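# Carry the upright block row into the tray

## Task

Transfer the line of blocks into the tray so that each block still stands on its edge with neighbouring faces pressed together, and make sure the flat stack is left intact when the job ends.

## Robot and tools

Robot: two six-joint Piper arms, left_arm and right_arm, each ending in a two-finger parallel gripper with a wrist camera. Calibrated bases in the scene frame: left_arm at (+0.003, +0.256, 0) m, right_arm at (-0.033, -0.213, 0) m, both turned only about 0.002 to 0.003 rad around z, with +z up.

Frames: the scene frame has its origin at table height midway between the nominal bases; +x points out over the table, +z up, and left_arm sits on the +y side (arm names do not match image sides). Each arm's end_effector_position (metres) and end_effector_quat_wxyz, and its wrist camera pose, are reported in that arm's own base frame. Fixed cameras and the table use the scene frame. Reported hand poses can be wrong by a few centimetres, worse at long reach. The gripper's fingers point along its +z and close along its y; the reported point lies between the pads, about 5 mm short of the tips.

Row layout, used by execute_actions and move: one flat list of 14 numbers covering both arms, left_arm first, then right_arm. Per arm the order is: shoulder (joint2), elbow (joint3), wrist roll (joint6), forearm roll (joint4), waist (joint1), wrist pitch (joint5), then gripper opening. Result lists by joint follow the same order. The six joint numbers are offsets, not poses: each is a change from the Joint targets as printed at the start of the action (or of the move), scaled so 1.0 equals 2.463 rad, allowed range -1 to 1. They do not build on the row before, but a repeated call with the same offset moves further. Send 0 to keep a joint where its target is. The opening is absolute: +1 fully open (0.070 m pad gap), -1 closed; a 0 is a real command, so resend the current value to leave a gripper alone.

Stated joint ranges in rad: waist -2.618..2.618, shoulder 0..3.140, elbow -2.967..0, forearm roll -1.745..1.745, wrist pitch -1.220..1.220, wrist roll -2.094..2.094. True ends may differ by 0.014 rad. An action pushing a joint more than 0.014 rad beyond its range is rejected for both arms; a badly formed first action rejects the whole call. A "joint sent to its limit" line means a joint was clipped at its end.

Tools:
- execute_actions(actions, cameras): actions is a list of actions; each action is a table of up to 15 rows, each row lasting one 1/30 s step, and the last row is held to fill 15 steps (0.5 s). An empty list just reports state and images. Target change per step is capped near 0.963 rad from the measured angle and the hand may not be sent more than 70 mm from where it is; joints travel at most 3 rad/s, so large offsets may need several actions.
- move(target, speed, blend, opening_speed, blocking, cameras): target is one 14-number row or a list of up to 15 rows, all as offsets from the same starting Joint targets. speed in rad/s (0.01 to 3, default 0.5) limits the joint with the farthest travel; blend in rad rounds corners; opening_speed (0.2 or more, per second on the -1..+1 scale) ramps the grippers. Paths last at least 0.5 s and are cut off after 10 s; joints move together, so the hand follows a curve, and there is no obstacle avoidance. Result adds a "move:" line: done, off_target, moving, held or fault, plus limits=held if steps were withheld.
- wait(seconds 0..10), stop() to brake a running move, zoom_image(camera, region [x0,y0,x1,y1] pixels, at most 504x504), read_manual (licence text only), finished_scene(scene) which ends the scene irreversibly. Scene 1 is practice and may be skipped.

Result lines: Joint positions (six angles plus pad gap in m per arm), Joint targets (base for your next offsets), Tool commands, grip_measured (opening on the command scale), joint torques (total drive output, noisy, with offsets; positive toward larger angle), step readings, and warnings such as "joint command not followed" (clearance check between arms intervened), MOTOR HOT, TORQUE FAULT, OVER-TEMPERATURE FAULT. Cameras: cam_head_left, cam_head_right, cam_high, cam_low, cam_left_wrist, cam_right_wrist, each 672x504.

Gripping: closing from open takes about 1 s. Once the pads touch, command about 0.05 below the grip_measured reading for a firm hold, less for a gentle one. Pads give roughly 20 N each; a fast close squeezes harder.

Cautions: keep everything on the table; a block dropped or left off it fails the job. Avoid drops, releasing moving blocks, fast impacts and heavy pressing; a target set far beyond contact pushes hard. Contact torque at a joint's load limit (21.6 N m for the three base joints, 7.52 for the wrist joints; wrist motors deliver only about 4 N m) halts that arm for 10 s. Arms colliding or one gripper squeezing the other's fingers can end the scene. Holding loads or staying stretched heats motors; at 80 °C an arm goes limp. To end a push, command targets back past the measured positions. Loose objects may be nudged occasionally. Simulated time runs while you think, and smooth, low-effort motion is preferred.

Each tool is called after "Emit:" by a JSON object that holds its "op" and its "data", one argument or row to a line.

## Session

Emit:
{"op": "execute_actions", "data": {
  "actions": []
}}

Scene clock: 0.00 s.
left_arm: end_effector_position=(+0.5492, -0.0667, +0.2065) grip_measured=+1.00 end_effector_quat_wxyz=(+0.326, -0.036, +0.929, -0.173) | right_arm: end_effector_position=(+0.3861, -0.1457, +0.3323) grip_measured=+1.00 end_effector_quat_wxyz=(+0.456, +0.529, +0.715, +0.023)
Joint names: [shoulder, elbow, wrist roll, forearm roll, waist, wrist pitch]
Joint positions: left_arm=[2.033 -1.894 0.082 -0.404 -0.002 0.856 0.07] | right_arm=[1.416 -1.456 1.228 -0.436 -0.191 0.837 0.07]
Joint torques (N m): no reading
Joint targets: left_arm=[2.033 -1.894 0.082 -0.404 -0.002 0.856] | right_arm=[1.416 -1.456 1.228 -0.436 -0.191 0.837]
Tool commands: left_gripper/opening=+1.0 right_gripper/opening=+1.0

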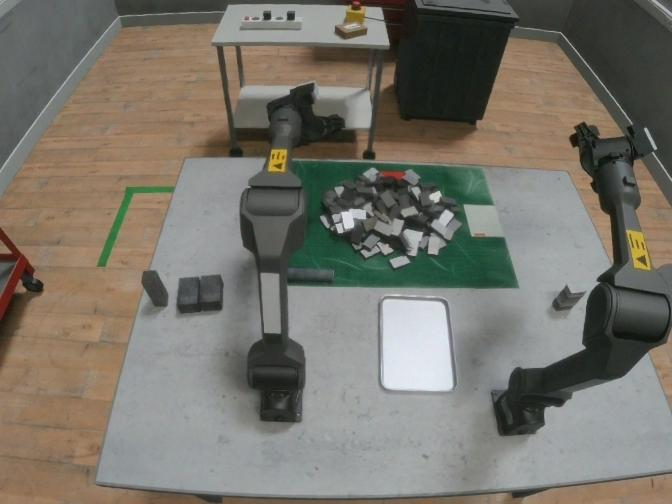

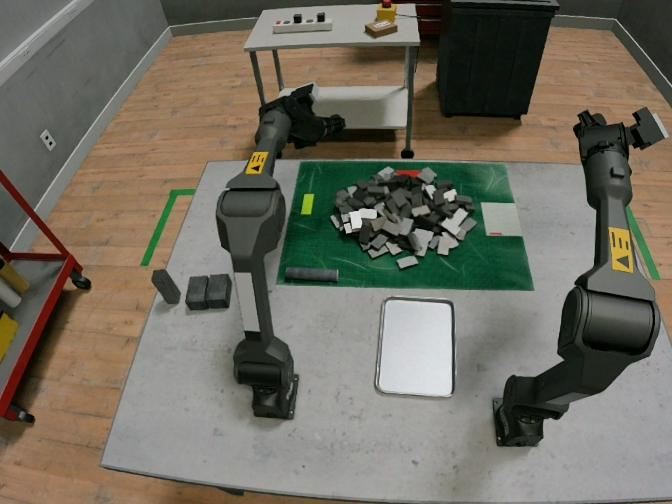

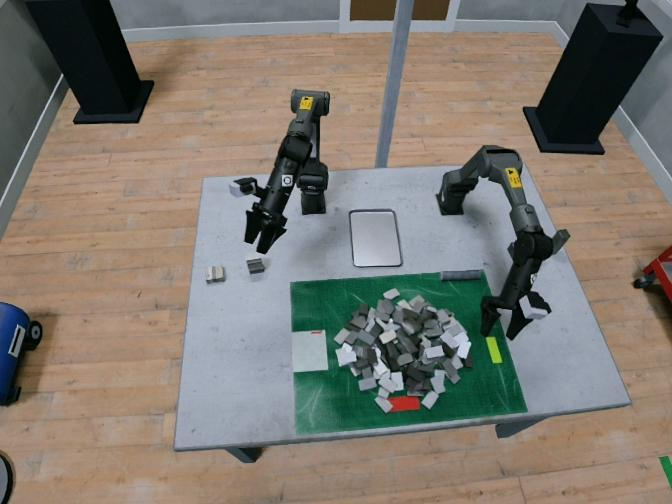

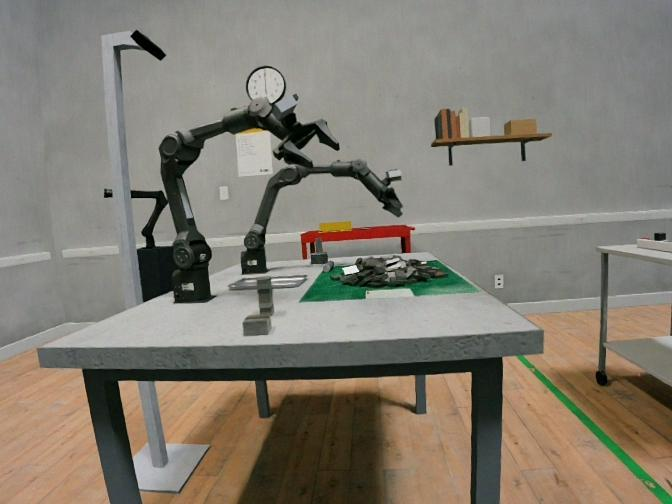

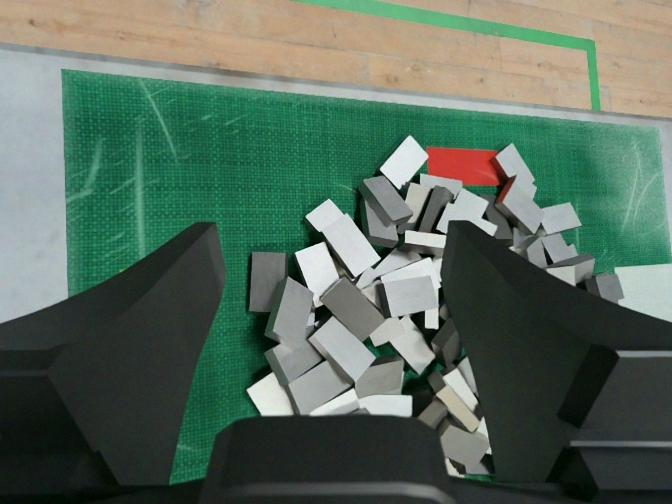

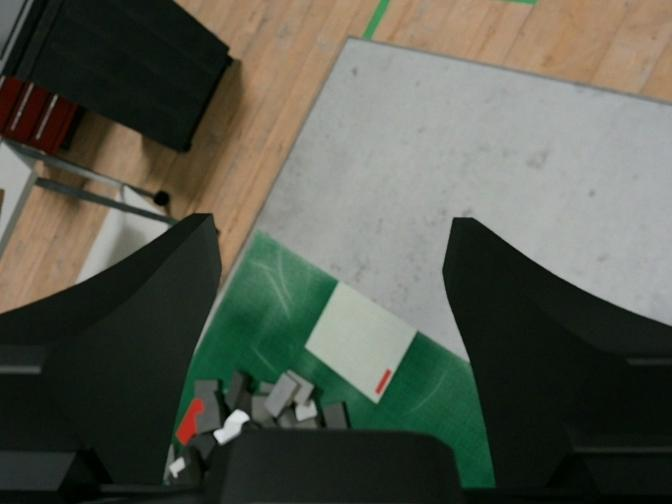

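Emit:
{"op": "zoom_image", "data": {
  "camera": "cam_head_left",
  "region": [120, 250, 260, 330]
}}

Emit:
{"op": "zoom_image", "data": {
  "camera": "cam_head_right",
  "region": [130, 250, 270, 330]
}}

Emit:
{"op": "zoom_image", "data": {
  "camera": "cam_high",
  "region": [190, 240, 290, 300]
}}

Emit:
{"op": "zoom_image", "data": {
  "camera": "cam_low",
  "region": [220, 240, 420, 350]
}}

Emit:
{"op": "zoom_image", "data": {
  "camera": "cam_head_left",
  "region": [530, 270, 610, 330]
}}

Scaled by 3.600.

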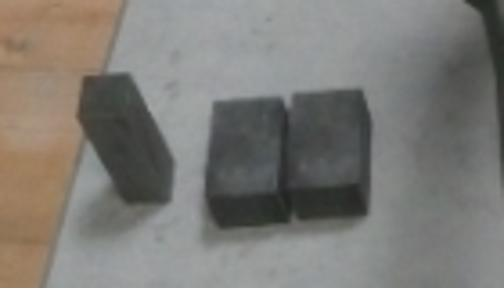

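Scaled by 3.600.

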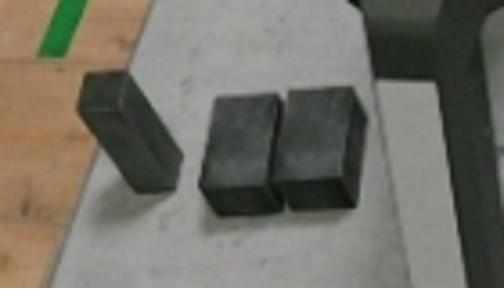

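Scaled by 5.040.

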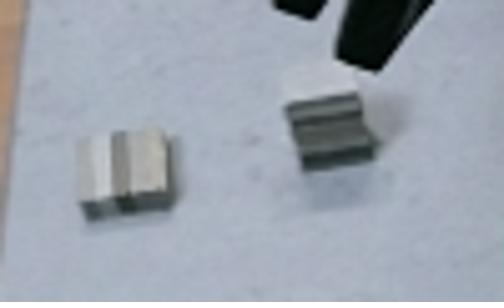

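Scaled by 2.520.

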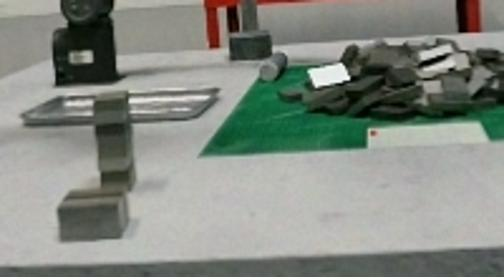

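Scaled by 6.300.

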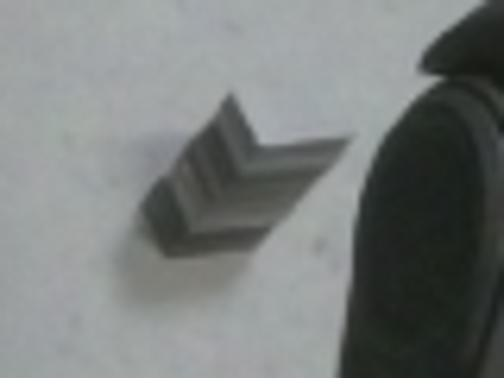

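Emit:
{"op": "move", "data": {
  "target": [0,0,0,0,0,0,1,0.0727,-0.0593,-0.4986,0.177,-0.2391,0.0885,1],
  "speed": 0.8
}}

Scene clock: 8.30 s.
left_arm: end_effector_position=(+0.5492, -0.0667, +0.2065) grip_measured=+1.00 end_effector_quat_wxyz=(+0.326, -0.036, +0.929, -0.173) | right_arm: end_effector_position=(+0.2981, -0.2958, +0.2678) grip_measured=+1.00 end_effector_quat_wxyz=(+0.278, +0.363, +0.882, -0.114)
Joint names: [shoulder, elbow, wrist roll, forearm roll, waist, wrist pitch]
Joint positions: left_arm=[2.033 -1.894 0.082 -0.404 -0.002 0.856 0.07] | right_arm=[1.595 -1.601 0 0 -0.781 1.054 0.07]
Joint torques (N m): left_arm=[-7.58 -2.99 0.04 -0.31 -0.29 -0.64] | right_arm=[-4.72 -6.67 -0.07 0.01 0.26 -0.48]
Joint targets: left_arm=[2.033 -1.894 0.082 -0.404 -0.002 0.856] | right_arm=[1.595 -1.602 0.000 -0.001 -0.780 1.055]
move: done

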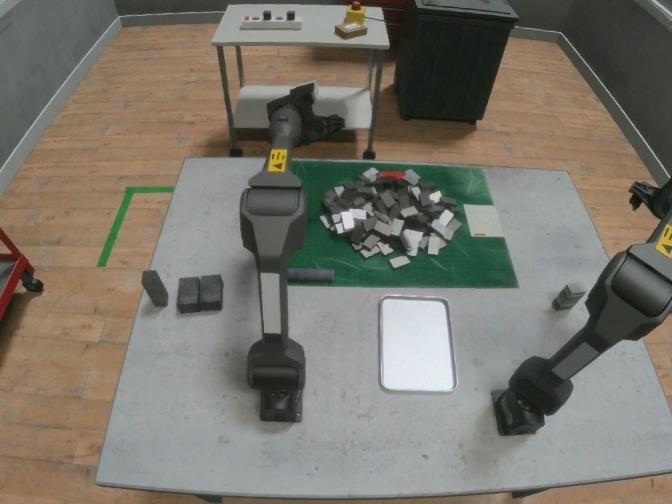

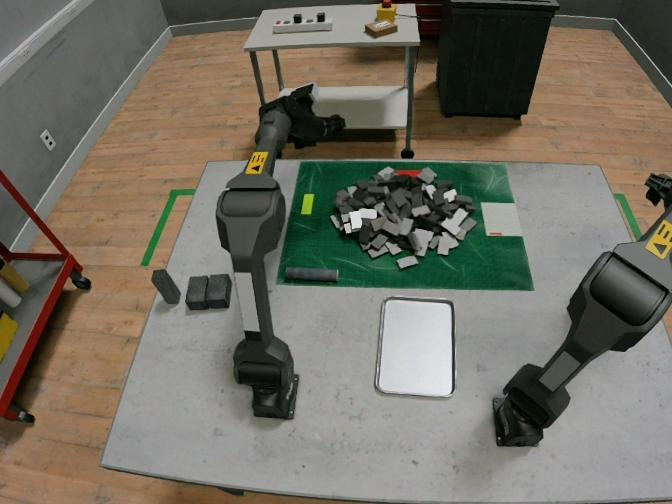

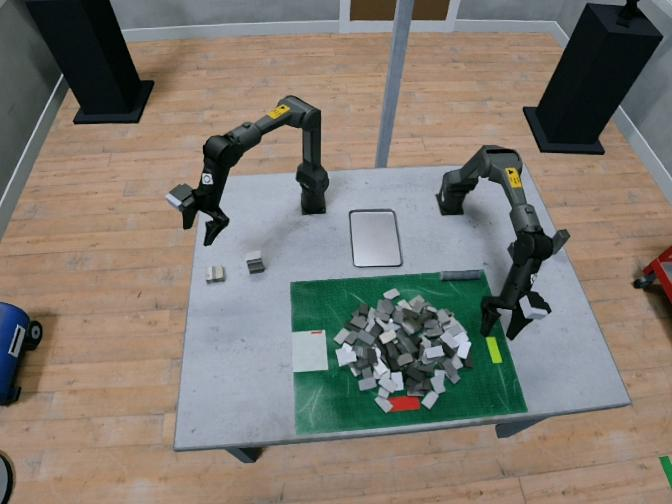

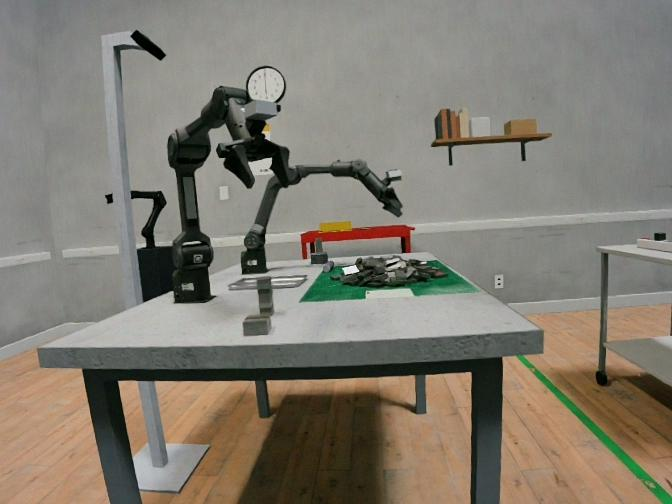

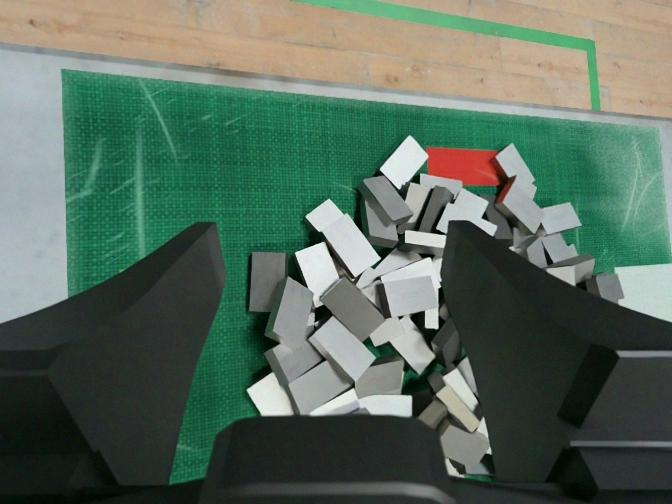

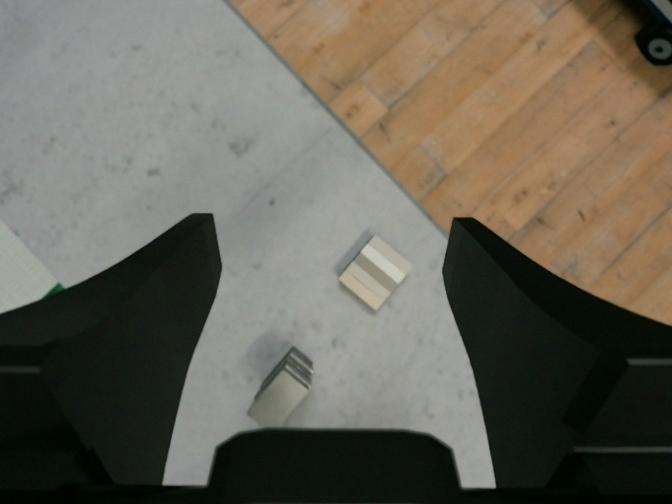

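Emit:
{"op": "zoom_image", "data": {
  "camera": "cam_right_wrist",
  "region": [230, 210, 450, 430]
}}

Emit:
{"op": "zoom_image", "data": {
  "camera": "cam_head_left",
  "region": [530, 270, 610, 330]
}}

Emit:
{"op": "zoom_image", "data": {
  "camera": "cam_low",
  "region": [230, 260, 310, 340]
}}

Emit:
{"op": "zoom_image", "data": {
  "camera": "cam_head_left",
  "region": [370, 285, 465, 400]
}}

Scaled by 2.291.

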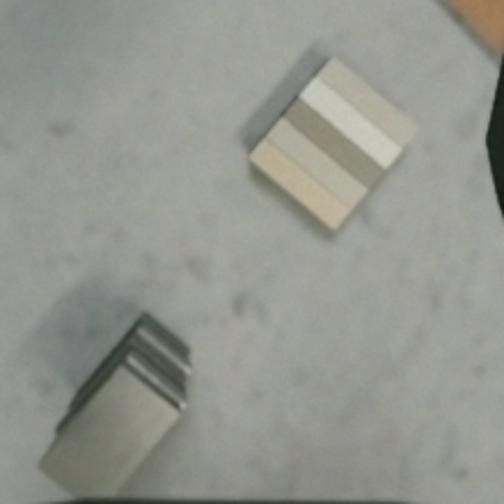

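Scaled by 6.300.

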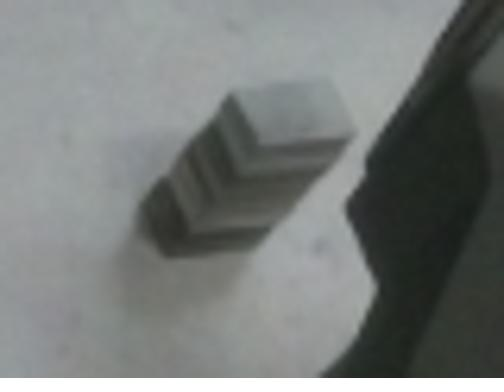

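Scaled by 6.300.

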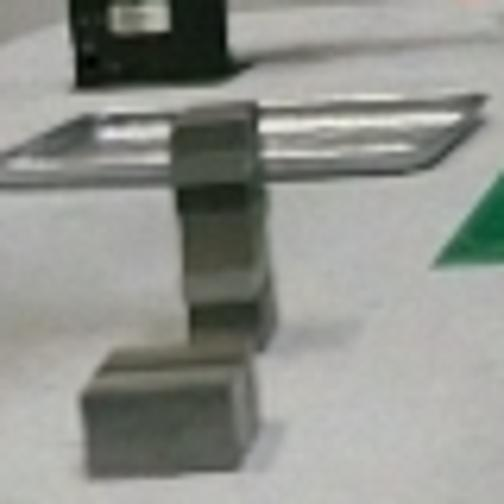

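Scaled by 4.383.

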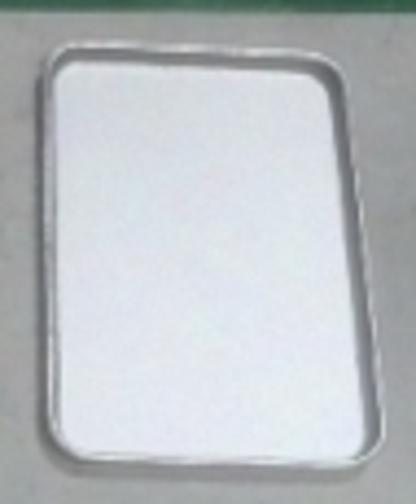

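Emit:
{"op": "move", "data": {
  "target": [0,0,0,0,0,0,1,0.1738,-0.0049,-0.4072,0.0004,-0.0378,0.0629,1],
  "speed": 0.6
}}

Emit:
{"op": "zoom_image", "data": {
  "camera": "cam_right_wrist",
  "region": [180, 100, 480, 400]
}}

Scene clock: 13.67 s.
left_arm: end_effector_position=(+0.5492, -0.0667, +0.2065) grip_measured=+1.00 end_effector_quat_wxyz=(+0.326, -0.036, +0.929, -0.173) | right_arm: end_effector_position=(+0.2643, -0.3154, +0.0797) grip_measured=+1.00 end_effector_quat_wxyz=(+0.012, -0.064, +0.998, -0.015)
Joint names: [shoulder, elbow, wrist roll, forearm roll, waist, wrist pitch]
Joint positions: left_arm=[2.033 -1.894 0.082 -0.404 -0.002 0.856 0.07] | right_arm=[2.024 -1.613 -1.003 0 -0.874 1.209 0.07]
Joint torques (N m): left_arm=[-7.51 -2.92 0.05 -0.32 -0.33 -0.64] | right_arm=[-6.6 -6.02 -0.01 0.2 -0.48 -0.06]
Joint targets: left_arm=[2.033 -1.894 0.082 -0.404 -0.002 0.856] | right_arm=[2.023 -1.614 -1.003 0.000 -0.873 1.209]
move: done

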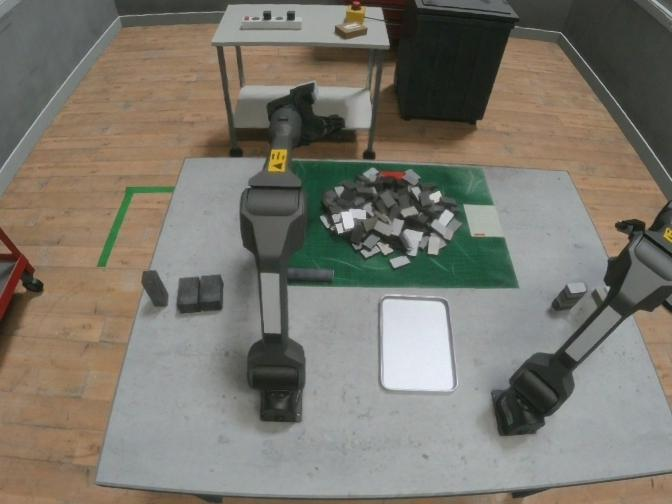

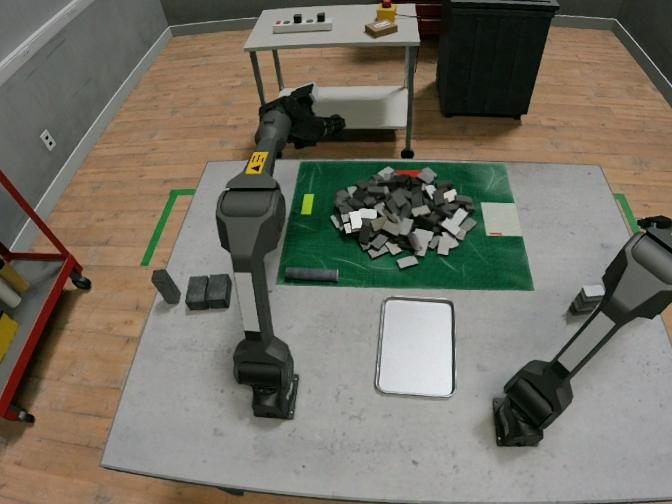

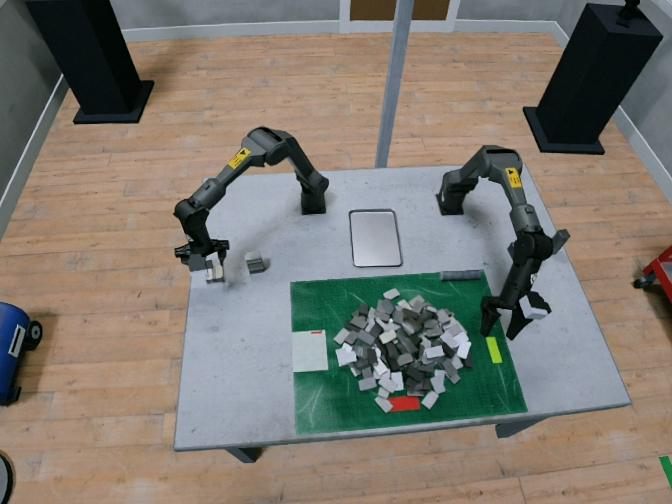

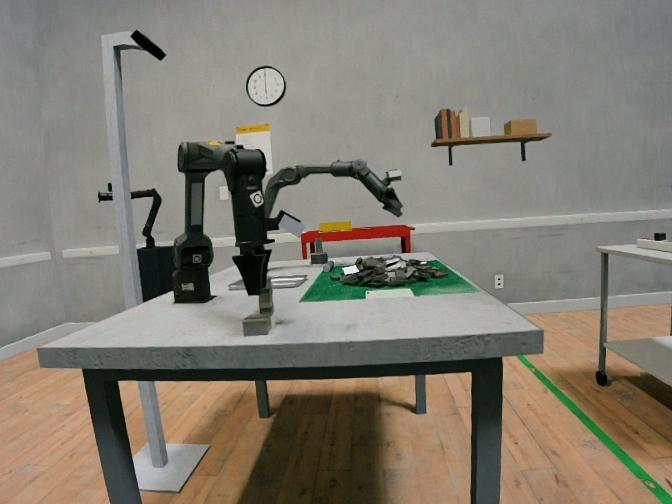

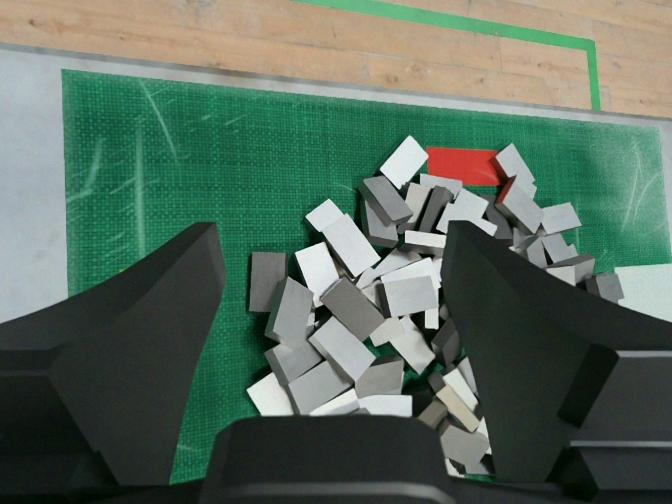

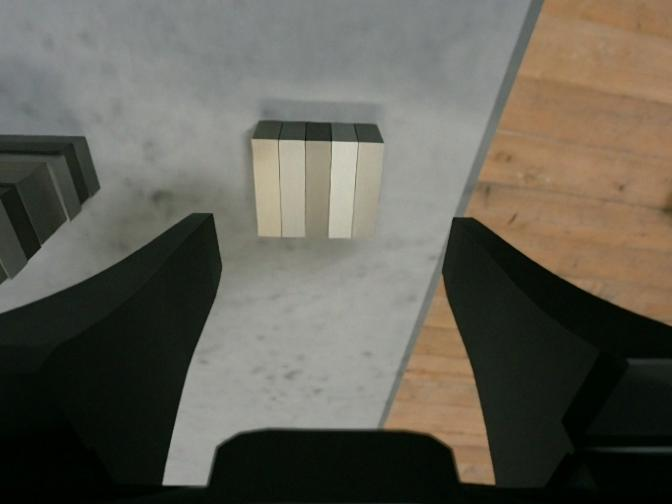

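Scaled by 1.680.

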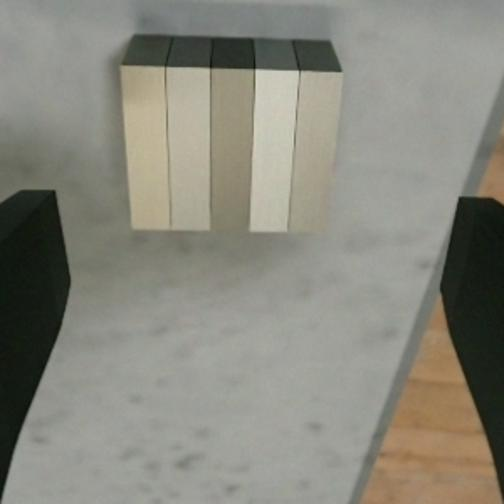

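Emit:
{"op": "move", "data": {
  "target": [0,0,0,0,0,0,1,0.0359,0.0498,0.0073,0,-0.0009,-0.0694,1],
  "speed": 0.15,
  "cameras": ["cam_right_wrist","cam_low"]
}}

Emit:
{"op": "zoom_image", "data": {
  "camera": "cam_low",
  "region": [210, 230, 330, 350]
}}

Scene clock: 17.40 s.
left_arm: end_effector_position=(+0.5492, -0.0667, +0.2065) grip_measured=+1.00 end_effector_quat_wxyz=(+0.326, -0.036, +0.929, -0.173) | right_arm: end_effector_position=(+0.2596, -0.3110, +0.0144) grip_measured=+1.00 end_effector_quat_wxyz=(+0.000, -0.054, +0.999, +0.001)
Joint names: [shoulder, elbow, wrist roll, forearm roll, waist, wrist pitch]
Joint positions: left_arm=[2.033 -1.894 0.082 -0.404 -0.002 0.856 0.07] | right_arm=[2.112 -1.49 -0.984 0 -0.875 1.038 0.07]
Joint torques (N m): left_arm=[-7.51 -2.99 0.05 -0.31 -0.31 -0.63] | right_arm=[-7.11 -4.63 0.01 0.07 -0.91 0.02]
Joint targets: left_arm=[2.033 -1.894 0.082 -0.404 -0.002 0.856] | right_arm=[2.111 -1.491 -0.985 0.000 -0.876 1.039]
move: done
Images, in order (width x height): cam_low 672x504, cam_right_wrist 672x504.

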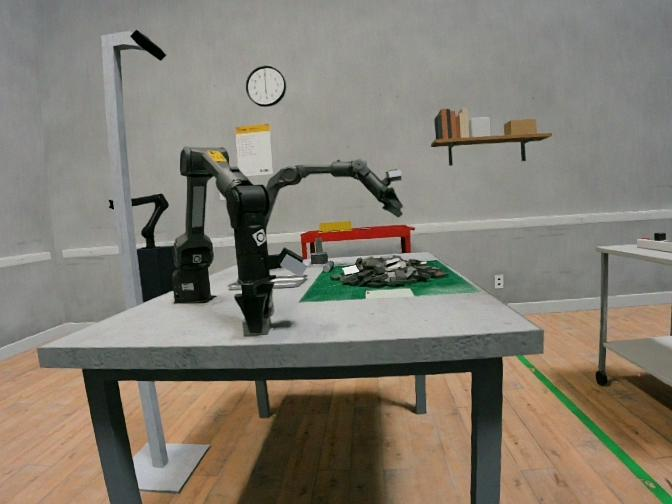

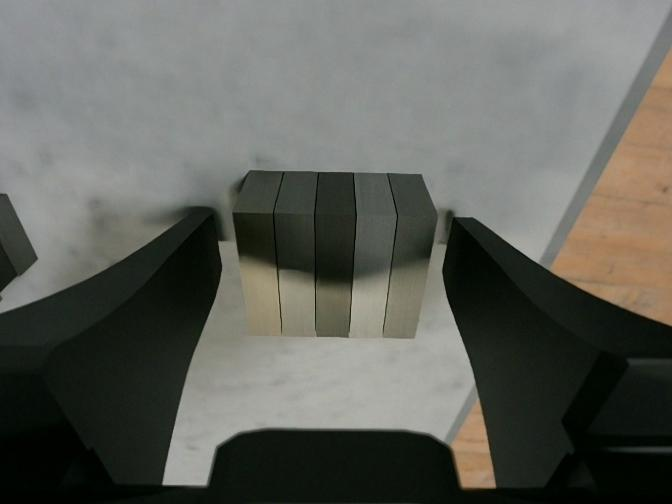

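Scaled by 4.200.

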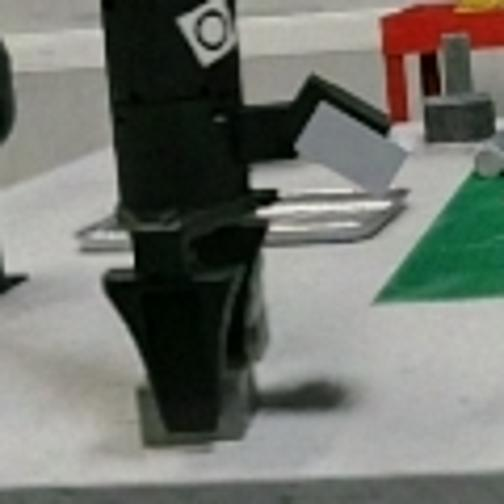

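Emit:
{"op": "move", "data": {
  "target": [0,0,0,0,0,0,1,0,0,0,0,0,0,0.2],
  "opening_speed": 0.4,
  "cameras": ["cam_right_wrist","cam_low"]
}}

Scene clock: 19.87 s.
left_arm: end_effector_position=(+0.5492, -0.0667, +0.2065) grip_measured=+1.00 end_effector_quat_wxyz=(+0.326, -0.036, +0.929, -0.173) | right_arm: end_effector_position=(+0.2597, -0.3111, +0.0149) grip_measured=+0.44 end_effector_quat_wxyz=(+0.000, -0.054, +0.999, +0.000)
Joint names: [shoulder, elbow, wrist roll, forearm roll, waist, wrist pitch]
Joint positions: left_arm=[2.033 -1.894 0.082 -0.404 -0.002 0.856 0.07] | right_arm=[2.111 -1.491 -0.984 0 -0.875 1.038 0.05]
Joint torques (N m): left_arm=[-7.55 -2.95 0.06 -0.31 -0.31 -0.64] | right_arm=[-6.72 -5.23 -0.05 -0.05 -1.05 -0.04]
Joint targets: left_arm=[2.033 -1.894 0.082 -0.404 -0.002 0.856] | right_arm=[2.111 -1.491 -0.985 0.000 -0.876 1.039]
move: done
Images, in order (width x height): cam_low 672x504, cam_right_wrist 672x504.

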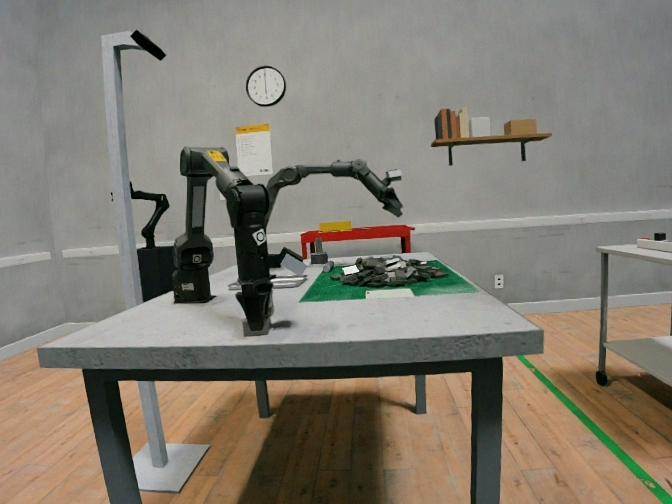

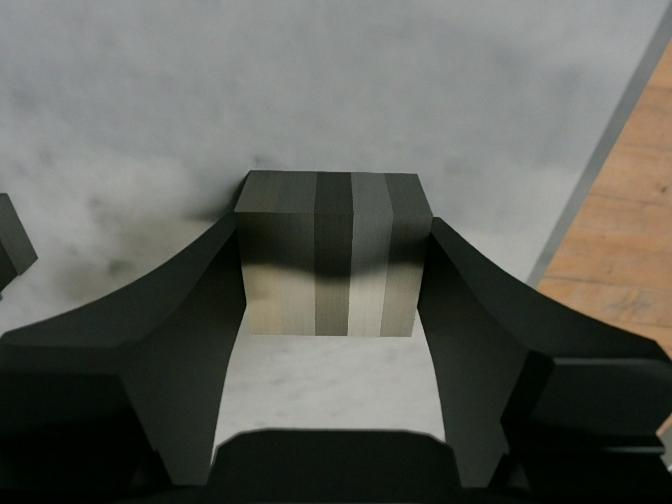

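Emit:
{"op": "move", "data": {
  "target": [
    [0,0,0,0,0,0,1,-0.1656,0.0351,0,0,0,-0.0203,0.2],
    [0,0,0,0,0,0,1,-0.4511,0.3108,0.8059,0,0.7617,-0.0918,0.2]
  ],
  "speed": [0.3,0.6],
  "blend": 0.1
}}

Scene clock: 28.97 s.
left_arm: end_effector_position=(+0.5492, -0.0667, +0.2065) grip_measured=+1.00 end_effector_quat_wxyz=(+0.326, -0.036, +0.929, -0.173) | right_arm: end_effector_position=(+0.1347, +0.2106, +0.1696) grip_measured=+0.44 end_effector_quat_wxyz=(+0.152, -0.001, +0.960, +0.237)
Joint names: [shoulder, elbow, wrist roll, forearm roll, waist, wrist pitch]
Joint positions: left_arm=[2.033 -1.894 0.082 -0.404 -0.002 0.856 0.07] | right_arm=[1 -0.725 1 0 1.001 0.812 0.05]
Joint torques (N m): left_arm=[-7.54 -2.95 0.08 -0.31 -0.35 -0.64] | right_arm=[-2.27 -7.76 -0.07 -0.21 -0.89 -0.81]
Joint targets: left_arm=[2.033 -1.894 0.082 -0.404 -0.002 0.856] | right_arm=[1.000 -0.726 1.000 0.000 1.000 0.812]
move: done

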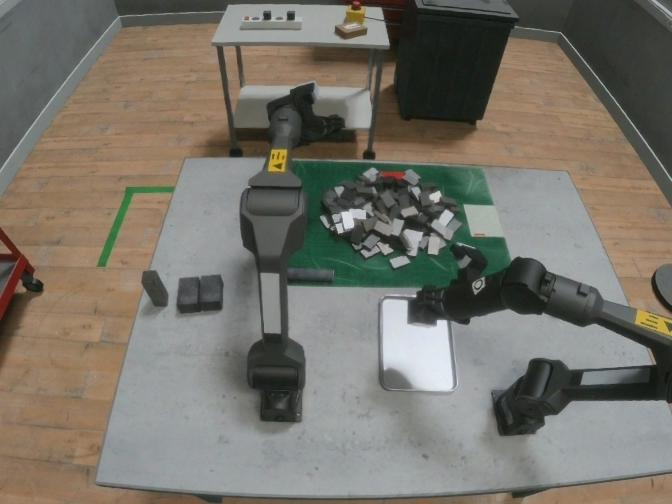

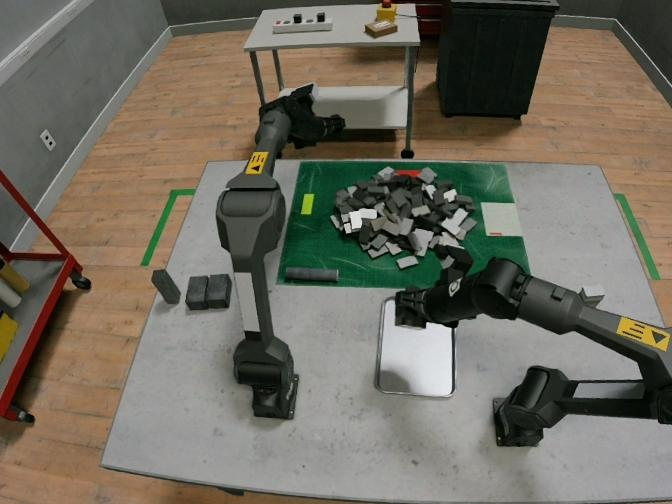

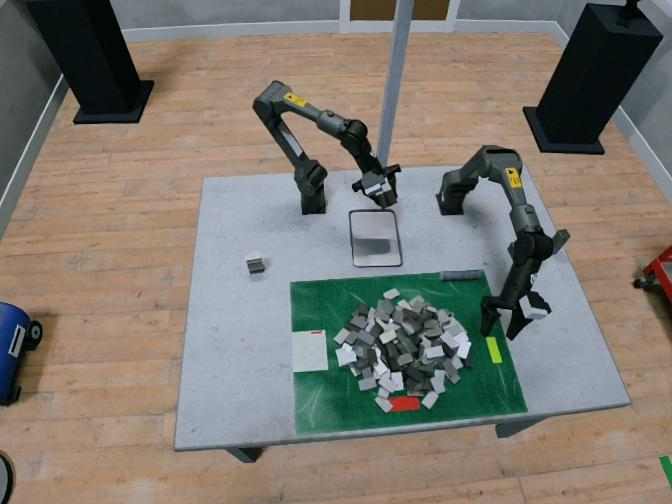

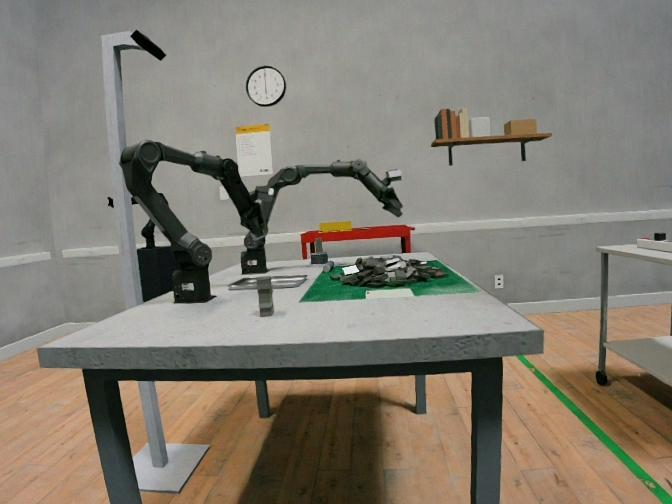

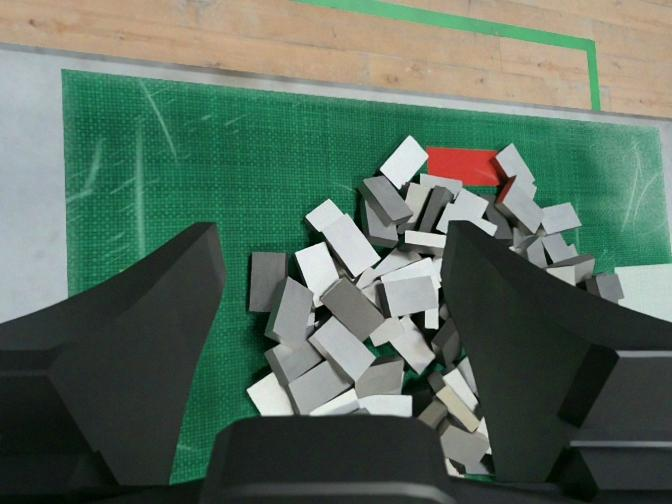

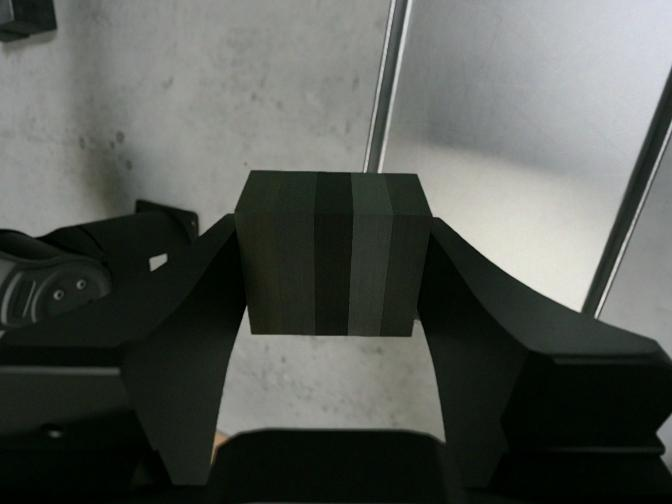

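Emit:
{"op": "move", "data": {
  "target": [0,0,0,0,0,0,1,0.1868,-0.1192,0,0,0,0.1575,0.2],
  "speed": 0.5
}}

Emit:
{"op": "zoom_image", "data": {
  "camera": "cam_high",
  "region": [325, 150, 445, 290]
}}

Emit:
{"op": "zoom_image", "data": {
  "camera": "cam_head_left",
  "region": [360, 270, 490, 400]
}}

Scene clock: 31.07 s.
left_arm: end_effector_position=(+0.5492, -0.0667, +0.2065) grip_measured=+1.00 end_effector_quat_wxyz=(+0.326, -0.036, +0.929, -0.173) | right_arm: end_effector_position=(+0.1370, +0.2137, +0.1201) grip_measured=+0.44 end_effector_quat_wxyz=(+0.004, +0.000, +1.000, +0.007)
Joint names: [shoulder, elbow, wrist roll, forearm roll, waist, wrist pitch]
Joint positions: left_arm=[2.033 -1.894 0.082 -0.404 -0.002 0.856 0.07] | right_arm=[1.461 -1.02 1 0 1.001 1.201 0.05]
Joint torques (N m): left_arm=[-7.55 -2.97 0.08 -0.3 -0.35 -0.63] | right_arm=[-4.75 -5.7 0 -0.21 -0.95 -0.06]
Joint targets: left_arm=[2.033 -1.894 0.082 -0.404 -0.002 0.856] | right_arm=[1.460 -1.019 1.000 0.000 1.000 1.200]
move: done

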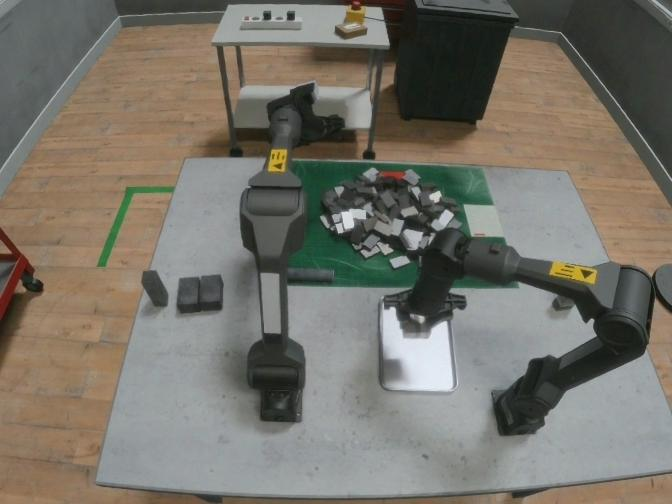

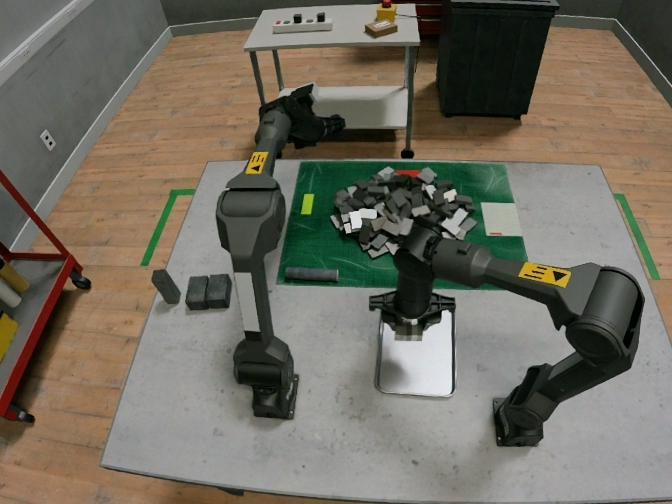

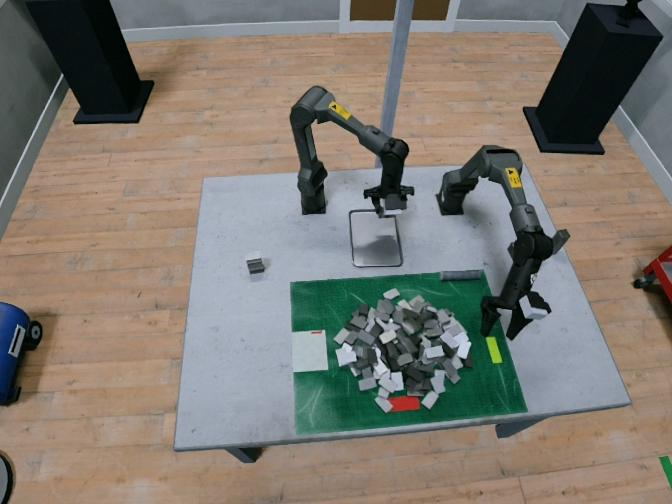

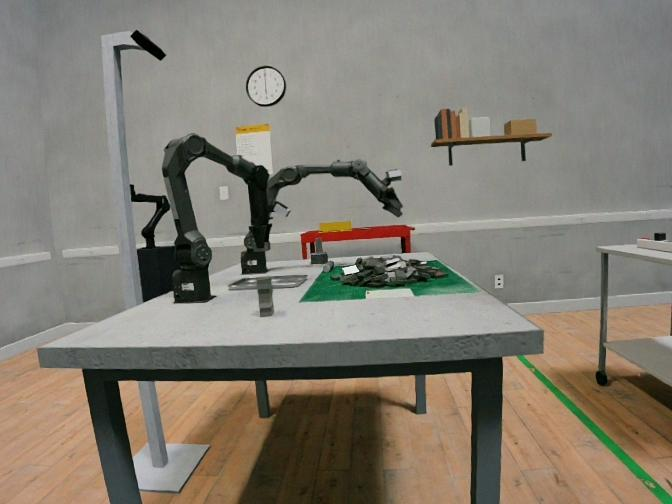

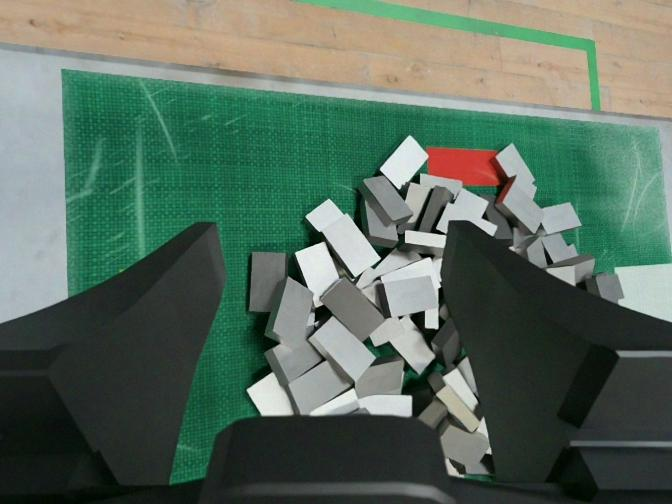

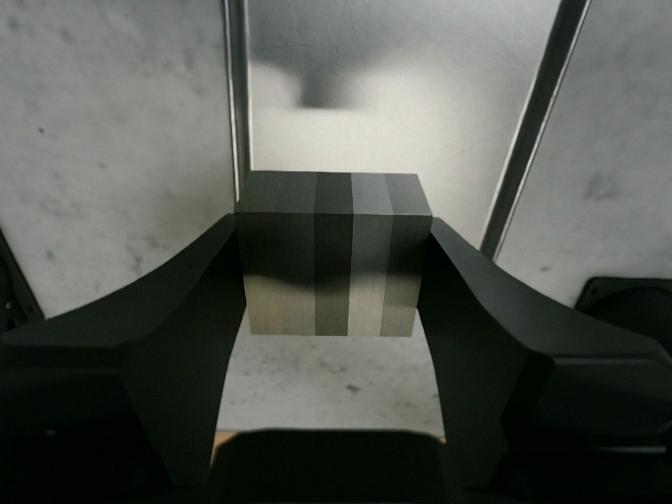

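Scaled by 3.600.

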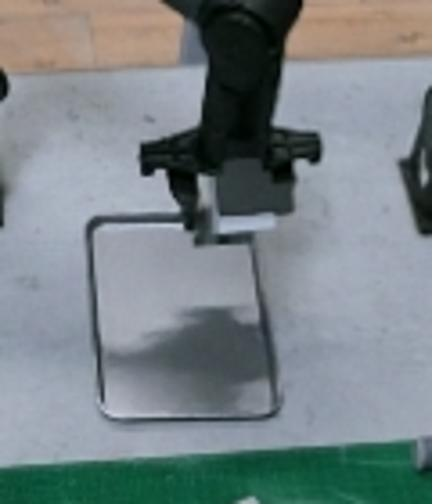

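Scaled by 3.877.

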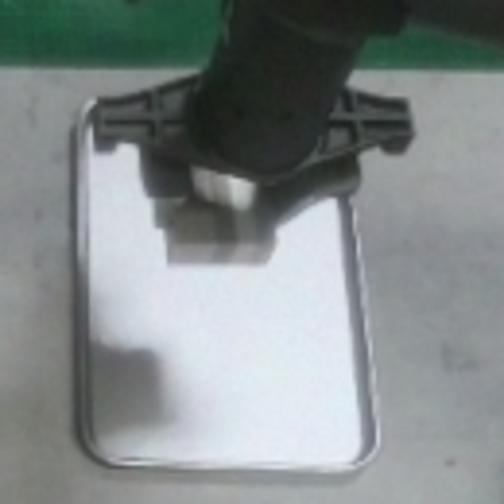

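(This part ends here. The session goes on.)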